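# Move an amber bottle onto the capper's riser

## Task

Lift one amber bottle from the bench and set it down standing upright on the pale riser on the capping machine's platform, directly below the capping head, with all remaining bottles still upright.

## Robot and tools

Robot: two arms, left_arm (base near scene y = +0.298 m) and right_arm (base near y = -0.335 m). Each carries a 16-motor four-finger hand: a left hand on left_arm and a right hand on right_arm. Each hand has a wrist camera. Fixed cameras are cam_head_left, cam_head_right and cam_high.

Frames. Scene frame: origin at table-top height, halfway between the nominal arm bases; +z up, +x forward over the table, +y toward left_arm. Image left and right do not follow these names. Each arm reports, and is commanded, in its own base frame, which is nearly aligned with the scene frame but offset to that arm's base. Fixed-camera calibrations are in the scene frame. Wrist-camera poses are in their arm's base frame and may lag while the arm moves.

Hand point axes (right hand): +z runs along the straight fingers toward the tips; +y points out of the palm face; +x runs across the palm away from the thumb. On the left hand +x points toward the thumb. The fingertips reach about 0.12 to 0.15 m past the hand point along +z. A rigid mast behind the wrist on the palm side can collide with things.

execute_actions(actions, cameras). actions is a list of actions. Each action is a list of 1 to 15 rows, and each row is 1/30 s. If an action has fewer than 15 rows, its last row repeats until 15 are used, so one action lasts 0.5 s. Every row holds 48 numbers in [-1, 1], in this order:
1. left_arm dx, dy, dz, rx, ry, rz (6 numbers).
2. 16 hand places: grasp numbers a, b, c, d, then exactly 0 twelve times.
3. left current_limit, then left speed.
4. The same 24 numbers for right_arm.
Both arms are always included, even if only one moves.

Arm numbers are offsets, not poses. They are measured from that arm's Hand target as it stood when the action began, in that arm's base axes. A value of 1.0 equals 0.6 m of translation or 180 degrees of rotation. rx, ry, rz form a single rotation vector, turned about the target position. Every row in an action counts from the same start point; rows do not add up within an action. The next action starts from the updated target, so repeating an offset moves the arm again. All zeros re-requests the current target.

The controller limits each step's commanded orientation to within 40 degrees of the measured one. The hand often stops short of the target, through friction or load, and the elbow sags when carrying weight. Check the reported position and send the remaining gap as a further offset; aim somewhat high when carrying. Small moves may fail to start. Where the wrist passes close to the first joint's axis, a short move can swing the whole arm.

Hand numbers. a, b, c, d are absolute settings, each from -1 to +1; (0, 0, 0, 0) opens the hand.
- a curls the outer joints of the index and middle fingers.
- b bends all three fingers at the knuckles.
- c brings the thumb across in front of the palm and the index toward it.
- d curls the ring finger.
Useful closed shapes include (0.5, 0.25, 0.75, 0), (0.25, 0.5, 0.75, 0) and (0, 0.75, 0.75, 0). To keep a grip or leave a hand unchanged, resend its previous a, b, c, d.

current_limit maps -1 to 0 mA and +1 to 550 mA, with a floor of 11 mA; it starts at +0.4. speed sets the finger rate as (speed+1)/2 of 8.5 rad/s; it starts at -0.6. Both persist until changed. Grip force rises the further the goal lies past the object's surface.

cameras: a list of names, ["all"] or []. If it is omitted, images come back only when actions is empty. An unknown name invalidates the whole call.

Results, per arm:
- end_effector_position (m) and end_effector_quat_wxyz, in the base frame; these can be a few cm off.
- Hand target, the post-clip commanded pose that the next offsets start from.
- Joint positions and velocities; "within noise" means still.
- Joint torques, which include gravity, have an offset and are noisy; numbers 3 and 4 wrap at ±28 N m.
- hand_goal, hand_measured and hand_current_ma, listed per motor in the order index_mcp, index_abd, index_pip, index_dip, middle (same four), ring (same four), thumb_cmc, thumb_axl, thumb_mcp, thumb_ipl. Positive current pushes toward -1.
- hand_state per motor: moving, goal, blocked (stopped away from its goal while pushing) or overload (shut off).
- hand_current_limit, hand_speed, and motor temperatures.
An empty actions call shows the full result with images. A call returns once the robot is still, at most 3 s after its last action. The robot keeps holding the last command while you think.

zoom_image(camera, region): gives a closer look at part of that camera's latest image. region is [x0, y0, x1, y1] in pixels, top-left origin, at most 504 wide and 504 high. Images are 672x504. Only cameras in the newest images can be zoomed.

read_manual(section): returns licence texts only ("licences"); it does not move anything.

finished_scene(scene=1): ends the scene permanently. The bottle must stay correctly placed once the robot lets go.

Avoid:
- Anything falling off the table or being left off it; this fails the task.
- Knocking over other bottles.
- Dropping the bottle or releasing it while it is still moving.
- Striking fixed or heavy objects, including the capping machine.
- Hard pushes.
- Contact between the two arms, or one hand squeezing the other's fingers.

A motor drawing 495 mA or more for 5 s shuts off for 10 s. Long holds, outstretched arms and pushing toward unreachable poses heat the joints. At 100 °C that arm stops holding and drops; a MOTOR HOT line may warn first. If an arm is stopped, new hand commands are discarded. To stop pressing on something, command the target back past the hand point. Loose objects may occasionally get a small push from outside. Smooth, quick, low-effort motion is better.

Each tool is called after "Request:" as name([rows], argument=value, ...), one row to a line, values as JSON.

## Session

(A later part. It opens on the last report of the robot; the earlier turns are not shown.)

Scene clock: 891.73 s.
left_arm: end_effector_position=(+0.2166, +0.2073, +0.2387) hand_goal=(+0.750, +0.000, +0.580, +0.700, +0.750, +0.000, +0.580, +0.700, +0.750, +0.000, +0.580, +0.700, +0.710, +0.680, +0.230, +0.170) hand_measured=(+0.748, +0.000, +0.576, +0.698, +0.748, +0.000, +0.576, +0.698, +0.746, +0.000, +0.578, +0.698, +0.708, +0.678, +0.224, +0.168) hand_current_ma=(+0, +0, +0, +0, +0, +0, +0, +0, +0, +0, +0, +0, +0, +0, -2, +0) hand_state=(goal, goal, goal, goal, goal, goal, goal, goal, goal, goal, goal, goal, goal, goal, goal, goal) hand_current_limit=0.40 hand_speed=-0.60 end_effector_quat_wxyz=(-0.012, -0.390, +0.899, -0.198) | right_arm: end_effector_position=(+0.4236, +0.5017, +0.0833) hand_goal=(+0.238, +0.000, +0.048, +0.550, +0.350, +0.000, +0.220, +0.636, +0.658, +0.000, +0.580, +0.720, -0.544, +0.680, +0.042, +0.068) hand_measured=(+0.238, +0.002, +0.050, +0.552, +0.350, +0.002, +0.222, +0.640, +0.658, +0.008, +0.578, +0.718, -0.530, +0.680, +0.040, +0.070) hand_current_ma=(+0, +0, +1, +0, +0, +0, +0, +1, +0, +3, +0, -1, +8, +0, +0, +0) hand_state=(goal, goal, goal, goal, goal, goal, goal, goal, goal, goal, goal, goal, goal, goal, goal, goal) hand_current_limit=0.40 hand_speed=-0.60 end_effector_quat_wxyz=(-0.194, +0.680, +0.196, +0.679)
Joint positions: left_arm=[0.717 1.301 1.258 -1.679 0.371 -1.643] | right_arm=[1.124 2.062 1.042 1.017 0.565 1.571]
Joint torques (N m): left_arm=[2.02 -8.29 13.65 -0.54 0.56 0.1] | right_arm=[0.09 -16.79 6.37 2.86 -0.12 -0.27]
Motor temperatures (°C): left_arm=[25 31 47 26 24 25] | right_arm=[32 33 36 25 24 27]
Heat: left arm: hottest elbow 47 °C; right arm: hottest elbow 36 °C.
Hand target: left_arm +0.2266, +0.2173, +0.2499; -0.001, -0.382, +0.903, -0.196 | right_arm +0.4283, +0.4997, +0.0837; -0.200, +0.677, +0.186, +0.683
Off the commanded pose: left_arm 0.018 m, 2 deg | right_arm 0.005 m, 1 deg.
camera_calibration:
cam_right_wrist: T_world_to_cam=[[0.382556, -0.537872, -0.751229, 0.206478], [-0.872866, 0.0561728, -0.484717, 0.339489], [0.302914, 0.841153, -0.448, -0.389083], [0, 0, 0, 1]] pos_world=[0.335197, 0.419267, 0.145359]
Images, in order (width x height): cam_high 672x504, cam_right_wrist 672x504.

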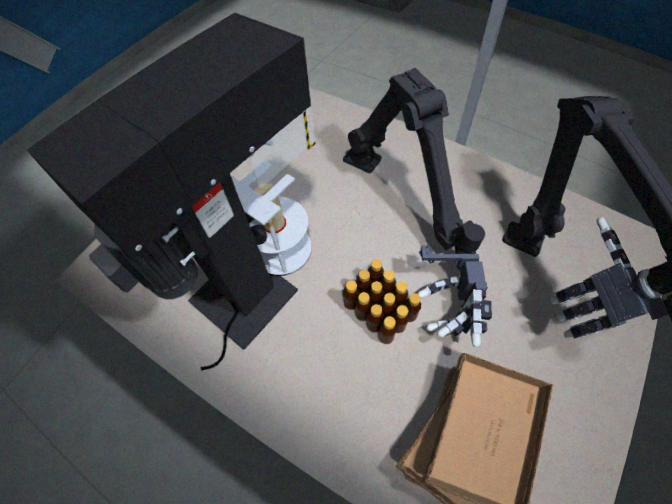

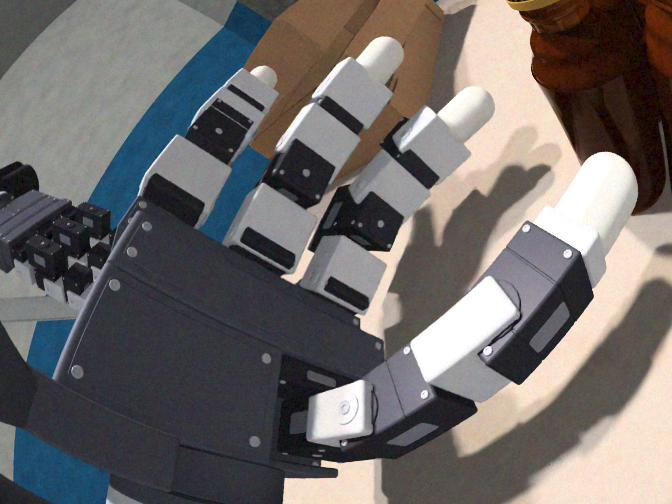

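Request:
execute_actions([
  [[0,0,0,0,0,0,0,0,0,0,0,0,0,0,0,0,0,0,0,0,0,0,0.4,-0.6,0.01,-0.017,0,0,0,0,0.2,0.2,0.75,0,0,0,0,0,0,0,0,0,0,0,0,0,0.4,-0.6],[0,0,0,0,0,0,0,0,0,0,0,0,0,0,0,0,0,0,0,0,0,0,0.4,-0.6,0.021,-0.034,0,0,0,0,0.2,0.2,0.75,0,0,0,0,0,0,0,0,0,0,0,0,0,0.4,-0.6]],
], cameras=["cam_right_wrist", "cam_high"])

Request:
zoom_image(camera="cam_high", region=[380, 250, 500, 350])

Request:
zoom_image(camera="cam_right_wrist", region=[420, 0, 672, 270])

Scene clock: 928.00 s.
left_arm: end_effector_position=(+0.2166, +0.2073, +0.2387) hand_goal=(+0.750, +0.000, +0.580, +0.700, +0.750, +0.000, +0.580, +0.700, +0.750, +0.000, +0.580, +0.700, +0.710, +0.680, +0.230, +0.170) hand_measured=(+0.748, +0.000, +0.576, +0.698, +0.748, +0.000, +0.576, +0.698, +0.746, +0.000, +0.578, +0.698, +0.708, +0.678, +0.224, +0.168) hand_current_ma=(+0, +0, +0, +0, +0, +0, +0, +0, +0, +0, +0, +0, +0, +0, -2, +0) hand_state=(goal, goal, goal, goal, goal, goal, goal, goal, goal, goal, goal, goal, goal, goal, goal, goal) hand_current_limit=0.40 hand_speed=-0.60 end_effector_quat_wxyz=(-0.012, -0.390, +0.899, -0.198) | right_arm: end_effector_position=(+0.4396, +0.4788, +0.0737) hand_goal=(+0.238, +0.000, +0.048, +0.550, +0.350, +0.000, +0.220, +0.636, +0.658, +0.000, +0.580, +0.720, -0.544, +0.680, +0.042, +0.068) hand_measured=(+0.238, +0.002, +0.050, +0.552, +0.350, +0.002, +0.222, +0.640, +0.658, +0.008, +0.578, +0.718, -0.530, +0.680, +0.040, +0.070) hand_current_ma=(+0, +0, +1, +0, +0, +0, +0, +1, +0, +3, +0, -1, +8, +0, +0, +0) hand_state=(goal, goal, goal, goal, goal, goal, goal, goal, goal, goal, goal, goal, goal, goal, goal, goal) hand_current_limit=0.40 hand_speed=-0.60 end_effector_quat_wxyz=(-0.189, +0.685, +0.197, +0.676)
Joint positions: left_arm=[0.717 1.301 1.258 -1.679 0.371 -1.643] | right_arm=[1.078 2.062 1.006 1.038 0.526 1.572]
Joint torques (N m): left_arm=[2.02 -8.23 13.65 -0.53 0.56 0.09] | right_arm=[0.67 -17.79 5.75 2.86 -0.1 -0.26]
Heat: left arm: hottest elbow 47 °C; right arm: hottest elbow 36 °C.
Hand target: left_arm +0.2266, +0.2173, +0.2499; -0.001, -0.382, +0.903, -0.196 | right_arm +0.4408, +0.4795, +0.0838; -0.200, +0.677, +0.186, +0.683
Off the commanded pose: left_arm 0.018 m, 2 deg | right_arm 0.010 m, 2 deg.
camera_calibration:
cam_right_wrist: T_world_to_cam=[[0.373339, -0.549173, -0.747681, 0.190015], [-0.876162, 0.056149, -0.478735, 0.351129], [0.30489, 0.83382, -0.460202, -0.375536], [0, 0, 0, 1]] pos_world=[0.351203, 0.397765, 0.137347]
Images, in order (width x height): cam_high 672x504, cam_right_wrist 672x504.

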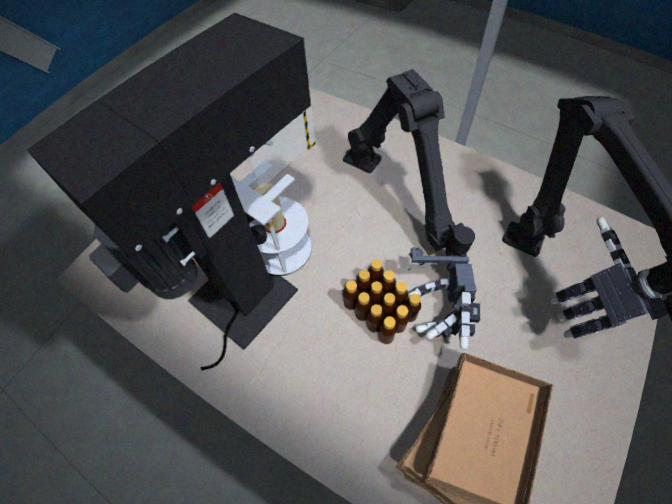

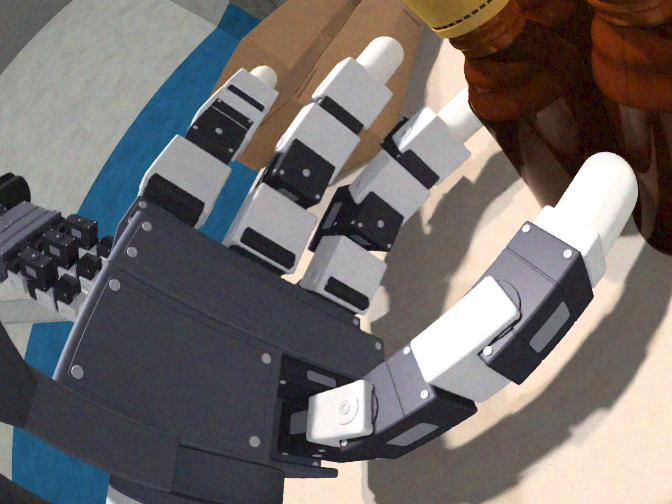

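Scaled by 4.200 from the camera's 672x504 image, which has a finer 960x720 frame.

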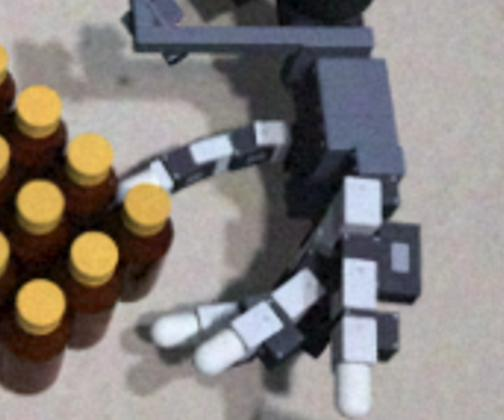

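Scaled by 1.867 from the camera's 672x504 image, which has a finer 960x720 frame.

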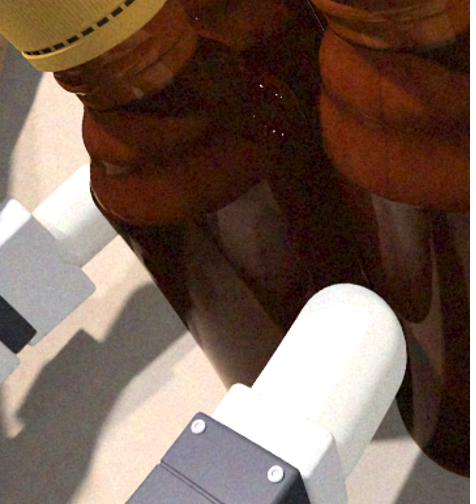

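Request:
execute_actions([
  [[0,0,0,0,0,0,0,0,0,0,0,0,0,0,0,0,0,0,0,0,0,0,0.4,-0.6,0.006,0.004,0.022,0,0,0,0.2,0.2,0.75,0,0,0,0,0,0,0,0,0,0,0,0,0,0.4,-0.6]],
  [[0,0,0,0,0,0,0,0,0,0,0,0,0,0,0,0,0,0,0,0,0,0,0.4,-0.6,0,0,0,0,0,0,0.25,0.35,0.75,0,0,0,0,0,0,0,0,0,0,0,0,0,0.4,-0.7]],
  [[0,0,0,0,0,0,0,0,0,0,0,0,0,0,0,0,0,0,0,0,0,0,0.4,-0.6,0,0,0,0,0,0,0.27,0.4,0.75,0,0,0,0,0,0,0,0,0,0,0,0,0,0.4,-0.8]],
], cameras=["cam_right_wrist", "cam_high", "cam_head_left"])

Request:
zoom_image(camera="cam_high", region=[380, 250, 500, 350])

Request:
zoom_image(camera="cam_right_wrist", region=[420, 0, 672, 270])

Scene clock: 975.00 s.
left_arm: end_effector_position=(+0.2166, +0.2073, +0.2387) hand_goal=(+0.750, +0.000, +0.580, +0.700, +0.750, +0.000, +0.580, +0.700, +0.750, +0.000, +0.580, +0.700, +0.710, +0.680, +0.230, +0.170) hand_measured=(+0.748, +0.000, +0.576, +0.698, +0.748, +0.000, +0.576, +0.698, +0.746, +0.000, +0.578, +0.698, +0.708, +0.678, +0.224, +0.168) hand_current_ma=(+0, +0, +0, +0, +0, +0, +0, +0, +0, +0, +0, +0, +0, +0, -2, +0) hand_state=(goal, goal, goal, goal, goal, goal, goal, goal, goal, goal, goal, goal, goal, goal, goal, goal) hand_current_limit=0.40 hand_speed=-0.60 end_effector_quat_wxyz=(-0.012, -0.390, +0.899, -0.198) | right_arm: end_effector_position=(+0.4395, +0.4806, +0.0746) hand_goal=(-0.026, +0.000, +0.044, +0.524, -0.018, +0.000, +0.068, +0.534, +0.364, +0.000, +0.580, +0.754, -0.538, +0.680, +0.042, +0.098) hand_measured=(+0.020, +0.002, +0.054, +0.534, -0.014, +0.002, +0.070, +0.538, +0.366, +0.008, +0.578, +0.752, -0.530, +0.680, +0.040, +0.096) hand_current_ma=(+68, +0, +5, +5, +1, +0, +1, +1, +1, +3, +0, -1, +3, +0, +0, +0) hand_state=(blocked, goal, goal, goal, goal, goal, goal, goal, goal, goal, goal, goal, goal, goal, goal, goal) hand_current_limit=0.40 hand_speed=-0.80 end_effector_quat_wxyz=(-0.192, +0.684, +0.200, +0.675)
Joint positions: left_arm=[0.717 1.301 1.258 -1.679 0.371 -1.643] | right_arm=[1.078 2.059 1.006 1.035 0.517 1.574]
Joint torques (N m): left_arm=[1.96 -8.23 13.67 -0.54 0.56 0.1] | right_arm=[0.15 -19.31 6.49 1.74 0.09 -0.35]
Heat: left arm: hottest elbow 48 °C; right arm: hottest shoulder 35 °C.
Hand target: left_arm +0.2266, +0.2173, +0.2499; -0.001, -0.382, +0.903, -0.196 | right_arm +0.4444, +0.4819, +0.0970; -0.200, +0.677, +0.186, +0.683
Off the commanded pose: left_arm 0.018 m, 2 deg | right_arm 0.023 m, 2 deg.
camera_calibration:
cam_right_wrist: T_world_to_cam=[[0.377137, -0.544816, -0.748962, 0.188067], [-0.877247, 0.049183, -0.477512, 0.355017], [0.296992, 0.837112, -0.459389, -0.374696], [0, 0, 0, 1]] pos_world=[0.351793, 0.398664, 0.138248]
Images, in order (width x height): cam_head_left 672x504, cam_high 672x504, cam_right_wrist 672x504.

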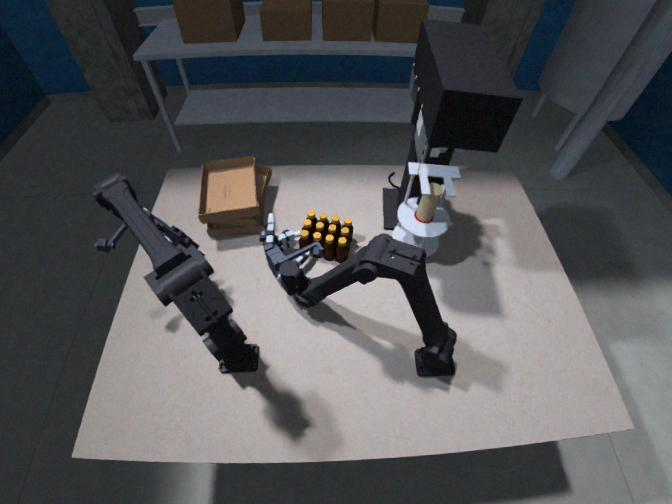

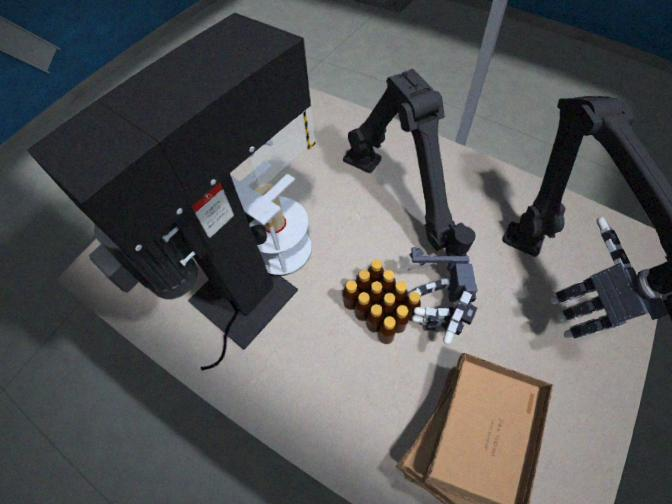

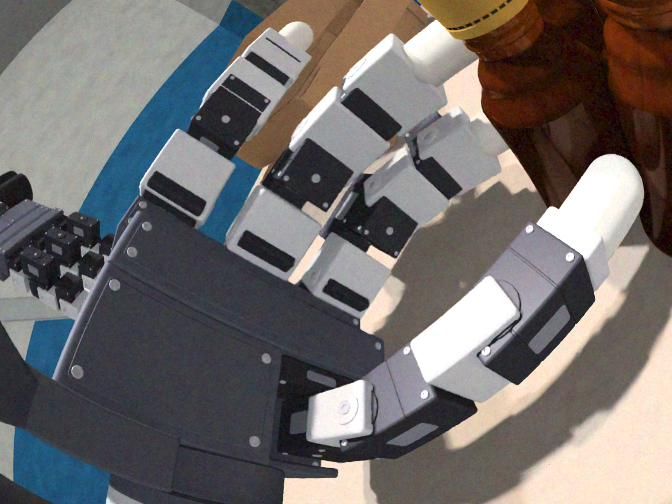

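Scaled by 4.200 from the camera's 672x504 image, which has a finer 960x720 frame.

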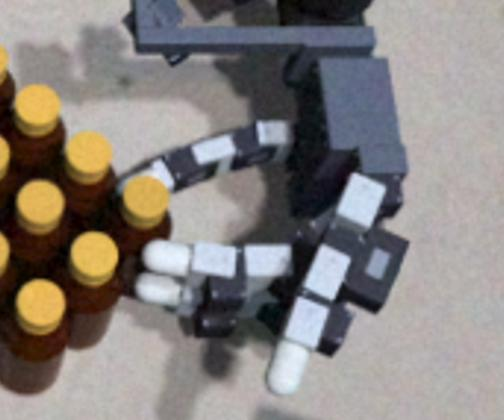

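Scaled by 1.867 from the camera's 672x504 image, which has a finer 960x720 frame.

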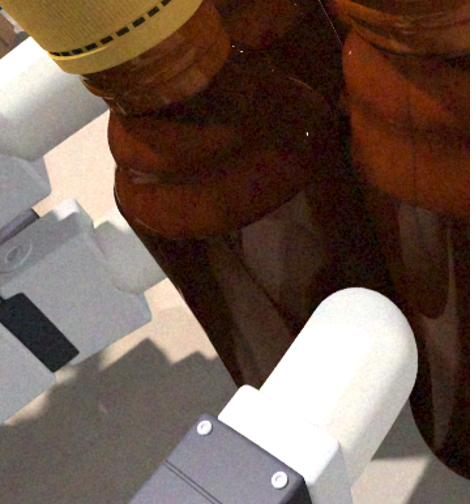

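Request:
execute_actions([
  [[0,0,0,0,0,0,0,0,0,0,0,0,0,0,0,0,0,0,0,0,0,0,0.4,-0.6,0,0,0.012,0,0,0,0.25,0.33,0.75,0,0,0,0,0,0,0,0,0,0,0,0,0,0.4,-0.7]],
], cameras=[])

Scene clock: 984.63 s.
left_arm: end_effector_position=(+0.2166, +0.2073, +0.2387) hand_goal=(+0.750, +0.000, +0.580, +0.700, +0.750, +0.000, +0.580, +0.700, +0.750, +0.000, +0.580, +0.700, +0.710, +0.680, +0.230, +0.170) hand_measured=(+0.748, +0.000, +0.576, +0.698, +0.748, +0.000, +0.576, +0.698, +0.746, +0.000, +0.578, +0.698, +0.708, +0.678, +0.224, +0.168) hand_current_ma=(+0, +0, +0, +0, +0, +0, +0, +0, +0, +0, +0, +0, +0, +0, -2, +0) hand_state=(goal, goal, goal, goal, goal, goal, goal, goal, goal, goal, goal, goal, goal, goal, goal, goal) hand_current_limit=0.40 hand_speed=-0.60 end_effector_quat_wxyz=(-0.012, -0.390, +0.899, -0.198) | right_arm: end_effector_position=(+0.4397, +0.4807, +0.0819) hand_goal=(+0.068, +0.000, +0.042, +0.528, +0.110, +0.000, +0.114, +0.562, +0.468, +0.000, +0.580, +0.742, -0.540, +0.680, +0.042, +0.086) hand_measured=(+0.066, +0.002, +0.046, +0.530, +0.108, +0.002, +0.112, +0.558, +0.466, +0.008, +0.578, +0.744, -0.528, +0.682, +0.044, +0.088) hand_current_ma=(+0, +0, +1, +0, +0, +0, +0, -1, +0, +3, +0, +1, +7, +0, +0, +1) hand_state=(goal, goal, goal, goal, goal, goal, goal, goal, goal, goal, goal, goal, goal, goal, goal, goal) hand_current_limit=0.40 hand_speed=-0.70 end_effector_quat_wxyz=(-0.192, +0.684, +0.199, +0.675)
Joint positions: left_arm=[0.717 1.301 1.258 -1.679 0.371 -1.643] | right_arm=[1.078 2.042 1.006 1.018 0.519 1.574]
Joint torques (N m): left_arm=[2.02 -8.29 13.65 -0.54 0.56 0.1] | right_arm=[0.38 -19.49 6.61 1.72 0.01 -0.33]
Heat: left arm: hottest elbow 48 °C; right arm: hottest shoulder 35 °C.
Hand target: left_arm +0.2266, +0.2173, +0.2499; -0.001, -0.382, +0.903, -0.196 | right_arm +0.4444, +0.4819, +0.1041; -0.200, +0.677, +0.186, +0.683
Off the commanded pose: left_arm 0.018 m, 2 deg | right_arm 0.023 m, 2 deg.
No camera images: "cameras" was empty.

Request:
execute_actions([
  [[0,0,0,0,0,0,0,0,0,0,0,0,0,0,0,0,0,0,0,0,0,0,0.4,-0.6,0,0,0,0,0,0,0.28,0.4,0.75,0,0,0,0,0,0,0,0,0,0,0,0,0,0.4,-0.7]],
  [[0,0,0,0,0,0,0,0,0,0,0,0,0,0,0,0,0,0,0,0,0,0,0.4,-0.6,0,0,0,0,0,0,0.3,0.45,0.76,0,0,0,0,0,0,0,0,0,0,0,0,0,0.4,-0.8]],
], cameras=["cam_right_wrist", "cam_high"])

Request:
zoom_image(camera="cam_high", region=[380, 250, 500, 350])

Request:
zoom_image(camera="cam_right_wrist", region=[420, 0, 672, 270])

Scene clock: 994.63 s.
left_arm: end_effector_position=(+0.2166, +0.2073, +0.2387) hand_goal=(+0.750, +0.000, +0.580, +0.700, +0.750, +0.000, +0.580, +0.700, +0.750, +0.000, +0.580, +0.700, +0.710, +0.680, +0.230, +0.170) hand_measured=(+0.748, +0.000, +0.576, +0.698, +0.748, +0.000, +0.576, +0.698, +0.746, +0.000, +0.578, +0.698, +0.708, +0.678, +0.224, +0.168) hand_current_ma=(+0, +0, +0, +0, +0, +0, +0, +0, +0, +0, +0, +0, +0, +0, -2, +0) hand_state=(goal, goal, goal, goal, goal, goal, goal, goal, goal, goal, goal, goal, goal, goal, goal, goal) hand_current_limit=0.40 hand_speed=-0.60 end_effector_quat_wxyz=(-0.012, -0.390, +0.899, -0.198) | right_arm: end_effector_position=(+0.4396, +0.4817, +0.0819) hand_goal=(-0.094, +0.000, +0.028, +0.506, -0.112, +0.000, +0.010, +0.494, +0.296, +0.000, +0.580, +0.760, -0.552, +0.680, +0.040, +0.102) hand_measured=(-0.004, +0.004, +0.052, +0.520, -0.058, +0.004, +0.030, +0.504, +0.298, +0.008, +0.578, +0.758, -0.528, +0.682, +0.058, +0.110) hand_current_ma=(+204, +1, +20, +8, +86, +1, +14, +5, +1, +3, +0, -1, +21, +0, +18, +5) hand_state=(blocked, goal, blocked, goal, blocked, goal, goal, goal, goal, goal, goal, goal, blocked, goal, goal, goal) hand_current_limit=0.40 hand_speed=-0.80 end_effector_quat_wxyz=(-0.195, +0.684, +0.200, +0.674)
Joint positions: left_arm=[0.717 1.301 1.258 -1.679 0.371 -1.643] | right_arm=[1.078 2.042 1.006 1.018 0.513 1.577]
Joint torques (N m): left_arm=[2.02 -8.29 13.65 -0.53 0.56 0.09] | right_arm=[0.21 -19.37 6.58 1.7 0.23 -0.39]
Heat: left arm: hottest elbow 48 °C; right arm: hottest shoulder 36 °C.
Hand target: left_arm +0.2266, +0.2173, +0.2499; -0.001, -0.382, +0.903, -0.196 | right_arm +0.4444, +0.4819, +0.1043; -0.200, +0.677, +0.186, +0.683
Off the commanded pose: left_arm 0.018 m, 2 deg | right_arm 0.023 m, 2 deg.
camera_calibration:
cam_right_wrist: T_world_to_cam=[[0.37781, -0.541375, -0.751114, 0.192305], [-0.878134, 0.0476396, -0.476037, 0.359576], [0.293497, 0.83943, -0.457401, -0.37202], [0, 0, 0, 1]] pos_world=[0.352288, 0.399264, 0.145452]
Images, in order (width x height): cam_high 672x504, cam_right_wrist 672x504.

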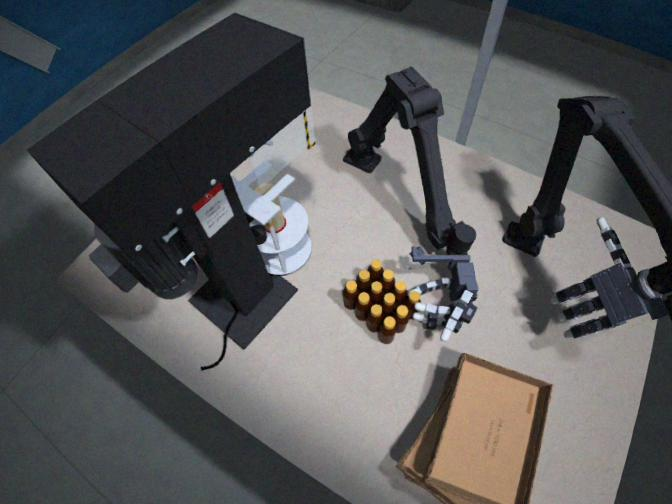

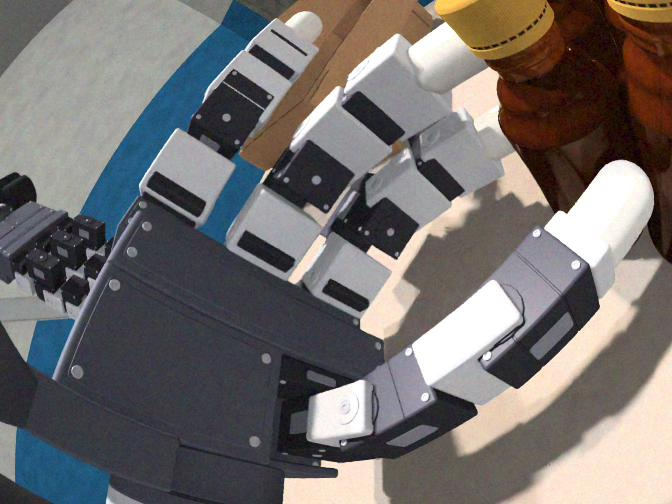

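Scaled by 4.200 from the camera's 672x504 image, which has a finer 960x720 frame.

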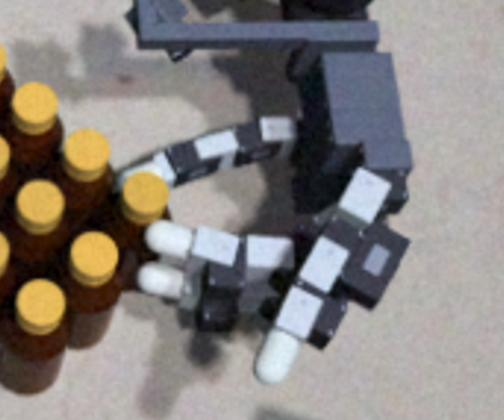

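Scaled by 1.867 from the camera's 672x504 image, which has a finer 960x720 frame.

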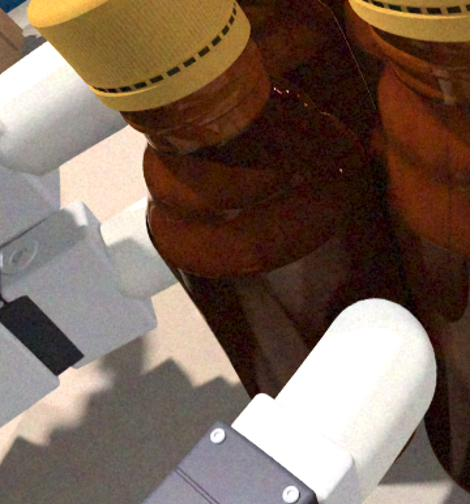

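Request:
execute_actions([
  [[0,0,0,0,0,0,0,0,0,0,0,0,0,0,0,0,0,0,0,0,0,0,0.4,-0.6,0,0,0,0,0,0,0.36,0.5,0.8,0,0,0,0,0,0,0,0,0,0,0,0,0,0.5,-0.8]],
  [[0,0,0,0,0,0,0,0,0,0,0,0,0,0,0,0,0,0,0,0,0,0,0.4,-0.6,0,0,0,0,0,0,0.38,0.55,0.83,0,0,0,0,0,0,0,0,0,0,0,0,0,0.5,-0.8]],
], cameras=["cam_right_wrist"])

Request:
zoom_image(camera="cam_right_wrist", region=[420, 0, 672, 270])

Scene clock: 1008.30 s.
left_arm: end_effector_position=(+0.2166, +0.2073, +0.2387) hand_goal=(+0.750, +0.000, +0.580, +0.700, +0.750, +0.000, +0.580, +0.700, +0.750, +0.000, +0.580, +0.700, +0.710, +0.680, +0.230, +0.170) hand_measured=(+0.748, +0.000, +0.576, +0.698, +0.748, +0.000, +0.576, +0.698, +0.746, +0.000, +0.578, +0.698, +0.708, +0.678, +0.224, +0.168) hand_current_ma=(+0, +0, +0, +0, +0, +0, +0, +0, +0, +0, +0, +0, +0, +0, -2, +0) hand_state=(goal, goal, goal, goal, goal, goal, goal, goal, goal, goal, goal, goal, goal, goal, goal, goal) hand_current_limit=0.40 hand_speed=-0.60 end_effector_quat_wxyz=(-0.012, -0.390, +0.899, -0.198) | right_arm: end_effector_position=(+0.4395, +0.4823, +0.0815) hand_goal=(-0.244, +0.000, -0.054, +0.450, -0.308, +0.000, -0.138, +0.398, +0.170, +0.000, +0.580, +0.772, -0.662, +0.680, +0.022, +0.098) hand_measured=(-0.034, -0.022, +0.034, +0.482, -0.090, +0.010, -0.044, +0.454, +0.172, +0.008, +0.578, +0.770, -0.540, +0.692, +0.086, +0.130) hand_current_ma=(+413, -14, +173, +34, +412, +3, +195, +85, +1, +3, +0, -1, +314, +8, +161, +56) hand_state=(blocked, blocked, blocked, blocked, blocked, goal, blocked, blocked, goal, goal, goal, goal, blocked, goal, blocked, blocked) hand_current_limit=0.50 hand_speed=-0.80 end_effector_quat_wxyz=(-0.197, +0.684, +0.199, +0.673)
Joint positions: left_arm=[0.717 1.301 1.258 -1.679 0.371 -1.643] | right_arm=[1.078 2.042 1.006 1.018 0.511 1.581]
Joint torques (N m): left_arm=[1.96 -8.29 13.65 -0.54 0.56 0.1] | right_arm=[0.32 -19.43 6.54 1.69 0.31 -0.45]
Heat: left arm: hottest elbow 48 °C; right arm: hottest shoulder 37 °C.
Hand target: left_arm +0.2266, +0.2173, +0.2499; -0.001, -0.382, +0.903, -0.196 | right_arm +0.4444, +0.4819, +0.1042; -0.200, +0.677, +0.186, +0.683
Off the commanded pose: left_arm 0.018 m, 2 deg | right_arm 0.023 m, 2 deg.
camera_calibration:
cam_right_wrist: T_world_to_cam=[[0.377158, -0.537588, -0.754156, 0.191071], [-0.879408, 0.0475441, -0.473689, 0.359656], [0.290505, 0.841866, -0.454828, -0.372679], [0, 0, 0, 1]] pos_world=[0.352485, 0.399364, 0.144957]
Images, in order (width x height): cam_right_wrist 672x504.

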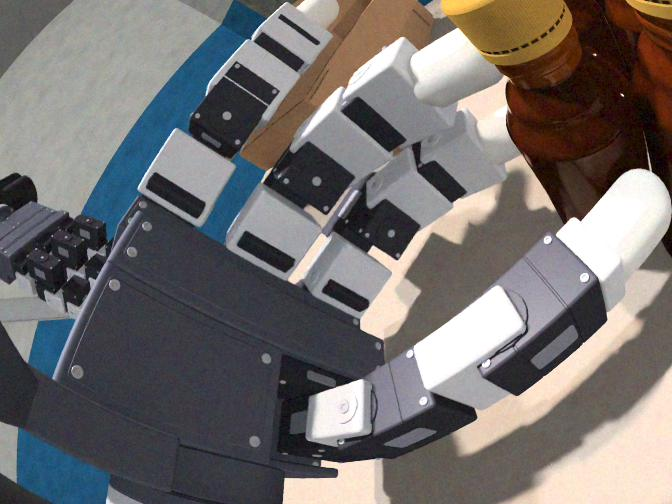

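Scaled by 1.867 from the camera's 672x504 image, which has a finer 960x720 frame.

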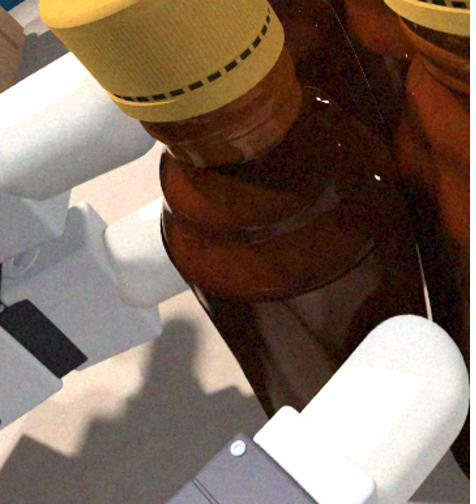

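Request:
execute_actions([
  [[0,0,0,0,0,0,0,0,0,0,0,0,0,0,0,0,0,0,0,0,0,0,0.4,-0.6,0,0,0.015,0,0,0,0.38,0.55,0.83,0,0,0,0,0,0,0,0,0,0,0,0,0,0.5,-0.8],[0,0,0,0,0,0,0,0,0,0,0,0,0,0,0,0,0,0,0,0,0,0,0.4,-0.6,0,0,0.03,0,0,0,0.38,0.55,0.83,0,0,0,0,0,0,0,0,0,0,0,0,0,0.5,-0.8],[0,0,0,0,0,0,0,0,0,0,0,0,0,0,0,0,0,0,0,0,0,0,0.4,-0.6,0,0,0.045,0,0,0,0.38,0.55,0.83,0,0,0,0,0,0,0,0,0,0,0,0,0,0.5,-0.8]],
], cameras=["cam_right_wrist", "cam_high"])

Request:
zoom_image(camera="cam_high", region=[380, 250, 500, 350])

Scene clock: 1020.30 s.
left_arm: end_effector_position=(+0.2166, +0.2073, +0.2387) hand_goal=(+0.750, +0.000, +0.580, +0.700, +0.750, +0.000, +0.580, +0.700, +0.750, +0.000, +0.580, +0.700, +0.710, +0.680, +0.230, +0.170) hand_measured=(+0.748, +0.000, +0.576, +0.698, +0.748, +0.000, +0.576, +0.698, +0.746, +0.000, +0.578, +0.698, +0.708, +0.678, +0.224, +0.168) hand_current_ma=(+0, +0, +0, +0, +0, +0, +0, +0, +0, +0, +0, +0, +0, +0, -2, +0) hand_state=(goal, goal, goal, goal, goal, goal, goal, goal, goal, goal, goal, goal, goal, goal, goal, goal) hand_current_limit=0.40 hand_speed=-0.60 end_effector_quat_wxyz=(-0.012, -0.390, +0.899, -0.198) | right_arm: end_effector_position=(+0.4391, +0.4820, +0.0942) hand_goal=(-0.244, +0.000, -0.054, +0.450, -0.308, +0.000, -0.138, +0.398, +0.170, +0.000, +0.580, +0.772, -0.662, +0.680, +0.022, +0.098) hand_measured=(-0.038, -0.022, +0.032, +0.482, -0.092, +0.014, -0.056, +0.448, +0.172, +0.008, +0.578, +0.770, -0.540, +0.698, +0.090, +0.134) hand_current_ma=(+413, -14, +170, +34, +413, +6, +156, +70, +1, +3, +0, -1, +314, +18, +175, +63) hand_state=(blocked, blocked, blocked, blocked, blocked, goal, blocked, blocked, goal, goal, goal, goal, blocked, goal, blocked, blocked) hand_current_limit=0.50 hand_speed=-0.80 end_effector_quat_wxyz=(-0.200, +0.693, +0.193, +0.665)
Joint positions: left_arm=[0.717 1.301 1.258 -1.679 0.371 -1.643] | right_arm=[1.078 1.997 1.006 0.95 0.515 1.61]
Joint torques (N m): left_arm=[1.96 -8.29 13.65 -0.53 0.56 0.09] | right_arm=[0.26 -20.19 6.97 1.91 0.24 -0.76]
Heat: left arm: hottest elbow 48 °C; right arm: hottest shoulder 37 °C.
Hand target: left_arm +0.2266, +0.2173, +0.2499; -0.001, -0.382, +0.903, -0.196 | right_arm +0.4444, +0.4819, +0.1311; -0.200, +0.677, +0.186, +0.683
Off the commanded pose: left_arm 0.018 m, 2 deg | right_arm 0.037 m, 3 deg.
camera_calibration:
cam_right_wrist: T_world_to_cam=[[0.355223, -0.535879, -0.765931, 0.210611], [-0.891188, 0.0531602, -0.450508, 0.365682], [0.282134, 0.84262, -0.458685, -0.362968], [0, 0, 0, 1]] pos_world=[0.353484, 0.399266, 0.159568]
Images, in order (width x height): cam_high 672x504, cam_right_wrist 672x504.

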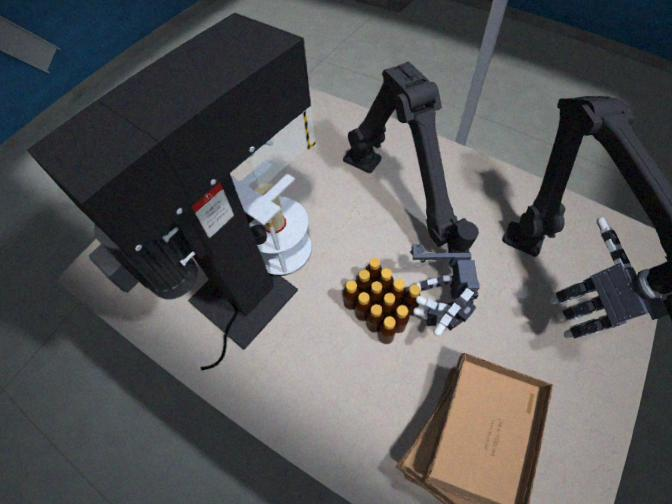

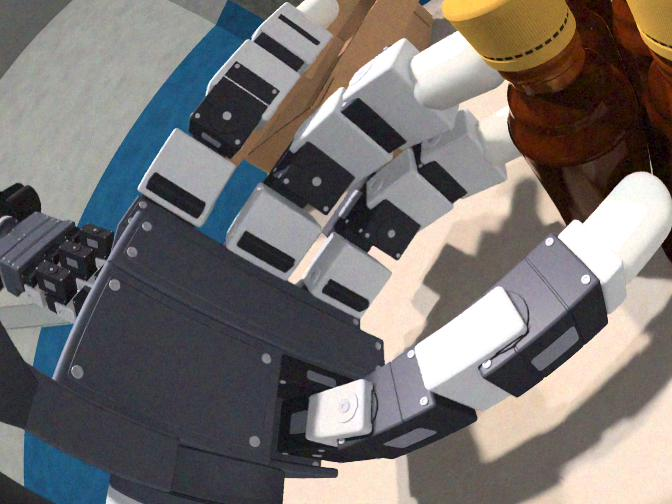

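Scaled by 4.200 from the camera's 672x504 image, which has a finer 960x720 frame.

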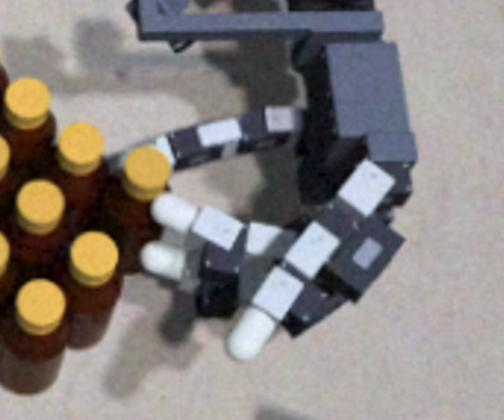

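Request:
execute_actions([
  [[0,0,0,0,0,0,0,0,0,0,0,0,0,0,0,0,0,0,0,0,0,0,0.4,-0.6,0,0,0.02,0,0,0,0.38,0.55,0.83,0,0,0,0,0,0,0,0,0,0,0,0,0,0.5,-0.8],[0,0,0,0,0,0,0,0,0,0,0,0,0,0,0,0,0,0,0,0,0,0,0.4,-0.6,0,0,0.04,0,0,0,0.38,0.55,0.83,0,0,0,0,0,0,0,0,0,0,0,0,0,0.5,-0.8],[0,0,0,0,0,0,0,0,0,0,0,0,0,0,0,0,0,0,0,0,0,0,0.4,-0.6,0,0,0.06,0,0,0,0.38,0.55,0.83,0,0,0,0,0,0,0,0,0,0,0,0,0,0.5,-0.8]],
  [[0,0,0,0,0,0,0,0,0,0,0,0,0,0,0,0,0,0,0,0,0,0,0.4,-0.6,0,0,0.02,0,0,0,0.38,0.55,0.83,0,0,0,0,0,0,0,0,0,0,0,0,0,0.5,-0.8],[0,0,0,0,0,0,0,0,0,0,0,0,0,0,0,0,0,0,0,0,0,0,0.4,-0.6,0,0,0.04,0,0,0,0.38,0.55,0.83,0,0,0,0,0,0,0,0,0,0,0,0,0,0.5,-0.8],[0,0,0,0,0,0,0,0,0,0,0,0,0,0,0,0,0,0,0,0,0,0,0.4,-0.6,0,0,0.06,0,0,0,0.38,0.55,0.83,0,0,0,0,0,0,0,0,0,0,0,0,0,0.5,-0.8]],
], cameras=["cam_right_wrist", "cam_high", "cam_head_left"])

Request:
zoom_image(camera="cam_high", region=[340, 220, 500, 350])

Request:
zoom_image(camera="cam_head_left", region=[240, 180, 380, 300])

Scene clock: 1039.97 s.
left_arm: end_effector_position=(+0.2166, +0.2073, +0.2387) hand_goal=(+0.750, +0.000, +0.580, +0.700, +0.750, +0.000, +0.580, +0.700, +0.750, +0.000, +0.580, +0.700, +0.710, +0.680, +0.230, +0.170) hand_measured=(+0.748, +0.000, +0.576, +0.698, +0.748, +0.000, +0.576, +0.698, +0.746, +0.000, +0.578, +0.698, +0.708, +0.678, +0.224, +0.168) hand_current_ma=(+0, +0, +0, +0, +0, +0, +0, +0, +0, +0, +0, +0, +0, +0, -2, +0) hand_state=(goal, goal, goal, goal, goal, goal, goal, goal, goal, goal, goal, goal, goal, goal, goal, goal) hand_current_limit=0.40 hand_speed=-0.60 end_effector_quat_wxyz=(-0.012, -0.390, +0.899, -0.198) | right_arm: end_effector_position=(+0.4364, +0.4751, +0.1791) hand_goal=(-0.244, +0.000, -0.054, +0.450, -0.308, +0.000, -0.138, +0.398, +0.170, +0.000, +0.580, +0.772, -0.662, +0.680, +0.022, +0.098) hand_measured=(-0.242, +0.006, -0.050, +0.452, -0.306, +0.010, -0.136, +0.402, +0.172, +0.008, +0.578, +0.770, -0.642, +0.686, +0.024, +0.100) hand_current_ma=(+1, +2, +1, +0, +1, +3, +1, +1, +0, +3, +0, -1, +15, +2, +0, +0) hand_state=(goal, goal, goal, goal, goal, goal, goal, goal, goal, goal, goal, goal, goal, goal, goal, goal) hand_current_limit=0.50 hand_speed=-0.80 end_effector_quat_wxyz=(-0.195, +0.688, +0.195, +0.671)
Joint positions: left_arm=[0.717 1.301 1.258 -1.679 0.371 -1.643] | right_arm=[1.078 1.808 1.007 0.776 0.519 1.59]
Joint torques (N m): left_arm=[2.02 -8.23 13.64 -0.54 0.56 0.1] | right_arm=[0.38 -16.62 10.35 1.59 0.02 -0.56]
Heat: left arm: hottest elbow 49 °C; right arm: hottest shoulder 37 °C.
Hand target: left_arm +0.2266, +0.2173, +0.2499; -0.001, -0.382, +0.903, -0.196 | right_arm +0.4445, +0.4817, +0.2032; -0.200, +0.677, +0.186, +0.683
Off the commanded pose: left_arm 0.018 m, 2 deg | right_arm 0.026 m, 2 deg.
camera_calibration:
cam_right_wrist: T_world_to_cam=[[0.366766, -0.540431, -0.757243, 0.268393], [-0.882716, 0.0548617, -0.466693, 0.400248], [0.293759, 0.839598, -0.456926, -0.321436], [0, 0, 0, 1]] pos_world=[0.349293, 0.392966, 0.243159]
Images, in order (width x height): cam_head_left 672x504, cam_high 672x504, cam_right_wrist 672x504.

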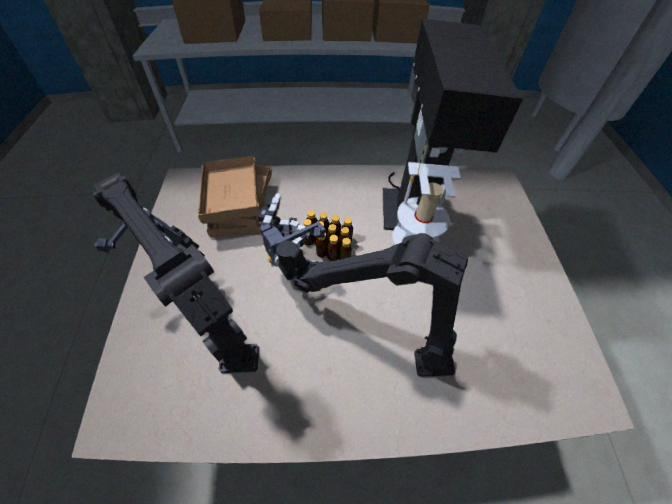

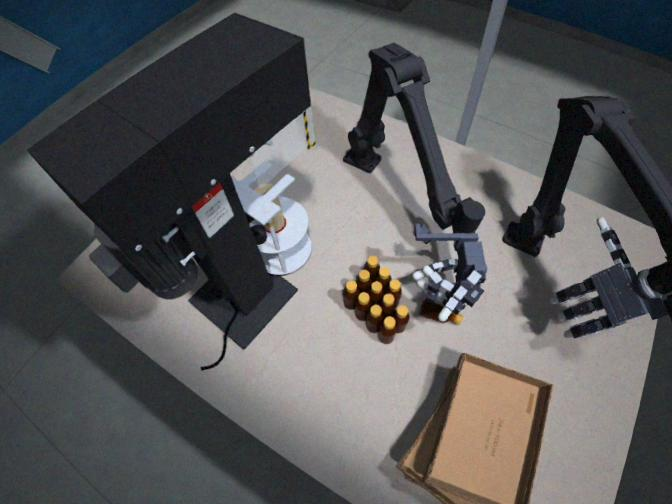

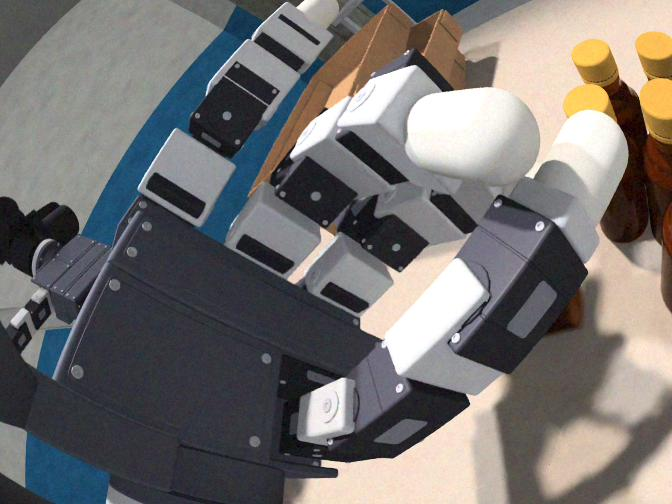

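Scaled by 3.150 from the camera's 672x504 image, which has a finer 960x720 frame.

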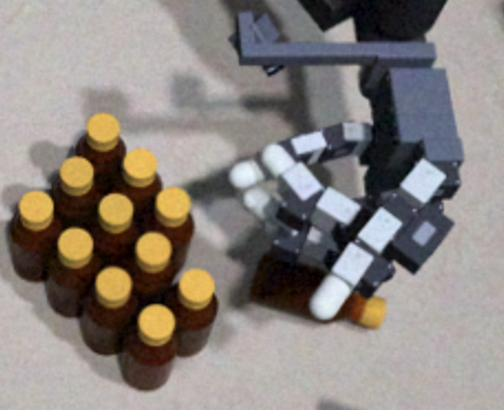

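Scaled by 3.600 from the camera's 672x504 image, which has a finer 960x720 frame.

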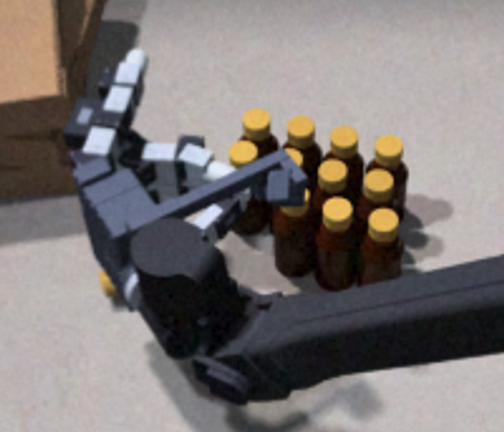

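Request:
execute_actions([
  [[0,0,0,0,0,0,0,0,0,0,0,0,0,0,0,0,0,0,0,0,0,0,0.4,-0.6,-0.03,0,0.04,0,0,0,0.38,0.55,0.75,0,0,0,0,0,0,0,0,0,0,0,0,0,0.4,-0.7],[0,0,0,0,0,0,0,0,0,0,0,0,0,0,0,0,0,0,0,0,0,0,0.4,-0.6,-0.07,0,0.08,0,0,0,0.3,0.4,0.7,0,0,0,0,0,0,0,0,0,0,0,0,0,0.4,-0.7]],
  [[0,0,0,0,0,0,0,0,0,0,0,0,0,0,0,0,0,0,0,0,0,0,0.4,-0.6,-0.08,-0.04,0.08,0,0,0,0.2,0.3,0.7,0,0,0,0,0,0,0,0,0,0,0,0,0,0.4,-0.7]],
], cameras=["cam_right_wrist", "cam_high", "cam_head_left", "cam_head_right"])

Request:
zoom_image(camera="cam_high", region=[340, 220, 500, 350])

Request:
zoom_image(camera="cam_head_left", region=[240, 180, 380, 300])

Request:
zoom_image(camera="cam_head_right", region=[240, 180, 380, 300])

Scene clock: 1123.43 s.
left_arm: end_effector_position=(+0.2166, +0.2073, +0.2387) hand_goal=(+0.750, +0.000, +0.580, +0.700, +0.750, +0.000, +0.580, +0.700, +0.750, +0.000, +0.580, +0.700, +0.710, +0.680, +0.230, +0.170) hand_measured=(+0.748, +0.000, +0.576, +0.698, +0.748, +0.000, +0.576, +0.698, +0.746, +0.000, +0.578, +0.698, +0.708, +0.678, +0.224, +0.168) hand_current_ma=(+0, +0, +0, +0, +0, +0, +0, +0, +0, +0, +0, +0, +0, +0, -2, +0) hand_state=(goal, goal, goal, goal, goal, goal, goal, goal, goal, goal, goal, goal, goal, goal, goal, goal) hand_current_limit=0.40 hand_speed=-0.60 end_effector_quat_wxyz=(-0.012, -0.390, +0.899, -0.198) | right_arm: end_effector_position=(+0.3561, +0.4574, +0.2958) hand_goal=(+0.120, +0.000, +0.106, +0.570, +0.176, +0.000, +0.200, +0.620, +0.496, +0.000, +0.580, +0.740, -0.460, +0.680, +0.056, +0.096) hand_measured=(+0.118, +0.006, +0.104, +0.568, +0.174, +0.010, +0.198, +0.616, +0.494, +0.008, +0.578, +0.742, -0.444, +0.686, +0.054, +0.098) hand_current_ma=(-1, +2, -1, +0, -1, +3, -1, -1, +0, +3, +0, +1, +11, +2, +0, +1) hand_state=(goal, goal, goal, goal, goal, goal, goal, goal, goal, goal, goal, goal, goal, goal, goal, goal) hand_current_limit=0.40 hand_speed=-0.70 end_effector_quat_wxyz=(-0.202, +0.678, +0.182, +0.683)
Joint positions: left_arm=[0.717 1.301 1.258 -1.679 0.371 -1.643] | right_arm=[1.214 1.508 0.969 0.557 0.663 1.584]
Joint torques (N m): left_arm=[1.96 -8.29 13.65 -0.54 0.56 0.1] | right_arm=[0.97 -13.04 8.83 1.69 0 -0.47]
Heat: left arm: hottest elbow 50 °C; right arm: hottest elbow 40 °C.
Hand target: left_arm +0.2266, +0.2173, +0.2499; -0.001, -0.382, +0.903, -0.196 | right_arm +0.3544, +0.4578, +0.2990; -0.200, +0.677, +0.186, +0.683
Off the commanded pose: left_arm 0.018 m, 2 deg | right_arm 0.004 m, 1 deg.
camera_calibration:
cam_right_wrist: T_world_to_cam=[[0.378656, -0.51647, -0.768036, 0.364667], [-0.872012, 0.0790304, -0.483063, 0.374828], [0.310185, 0.852651, -0.420442, -0.252224], [0, 0, 0, 1]] pos_world=[0.267007, 0.373776, 0.355096]
Images, in order (width x height): cam_head_left 672x504, cam_head_right 672x504, cam_high 672x504, cam_right_wrist 672x504.

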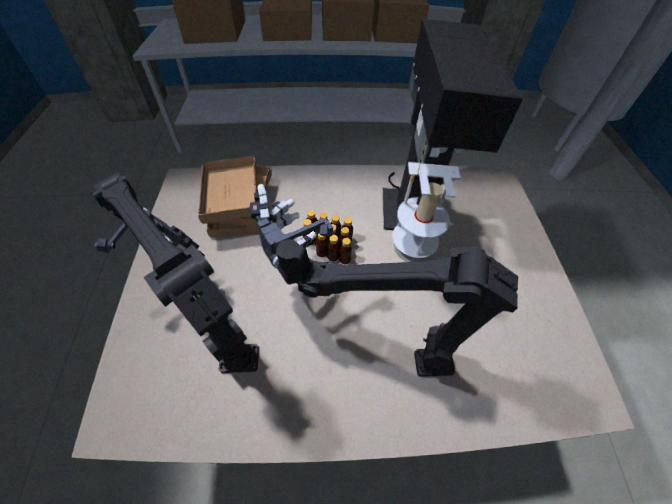

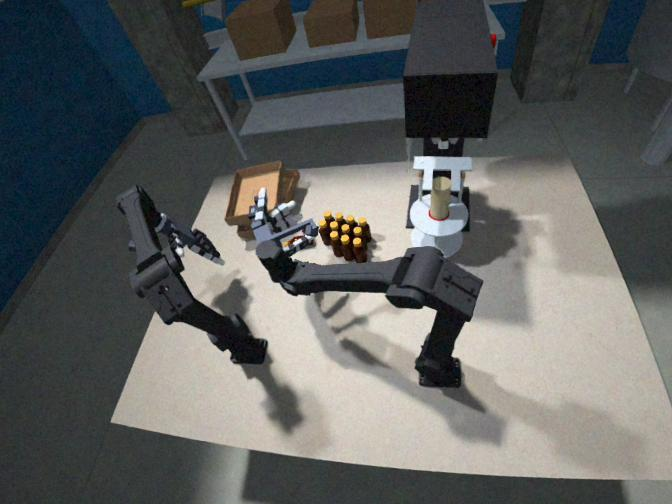

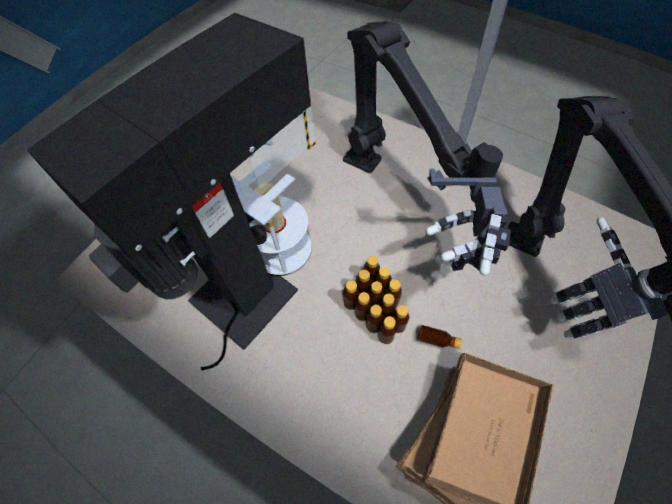

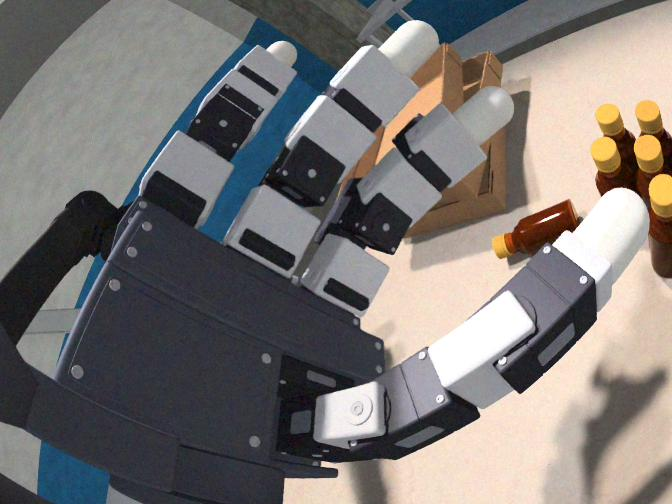

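Scaled by 3.150 from the camera's 672x504 image, which has a finer 960x720 frame.

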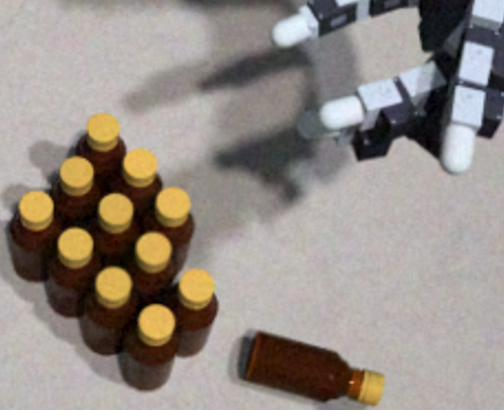

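Scaled by 3.600 from the camera's 672x504 image, which has a finer 960x720 frame.

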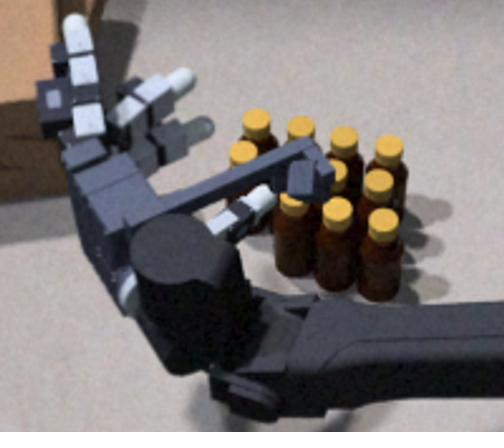

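Scaled by 3.600 from the camera's 672x504 image, which has a finer 960x720 frame.

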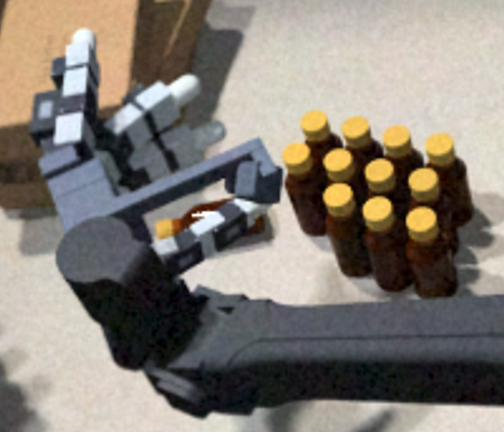

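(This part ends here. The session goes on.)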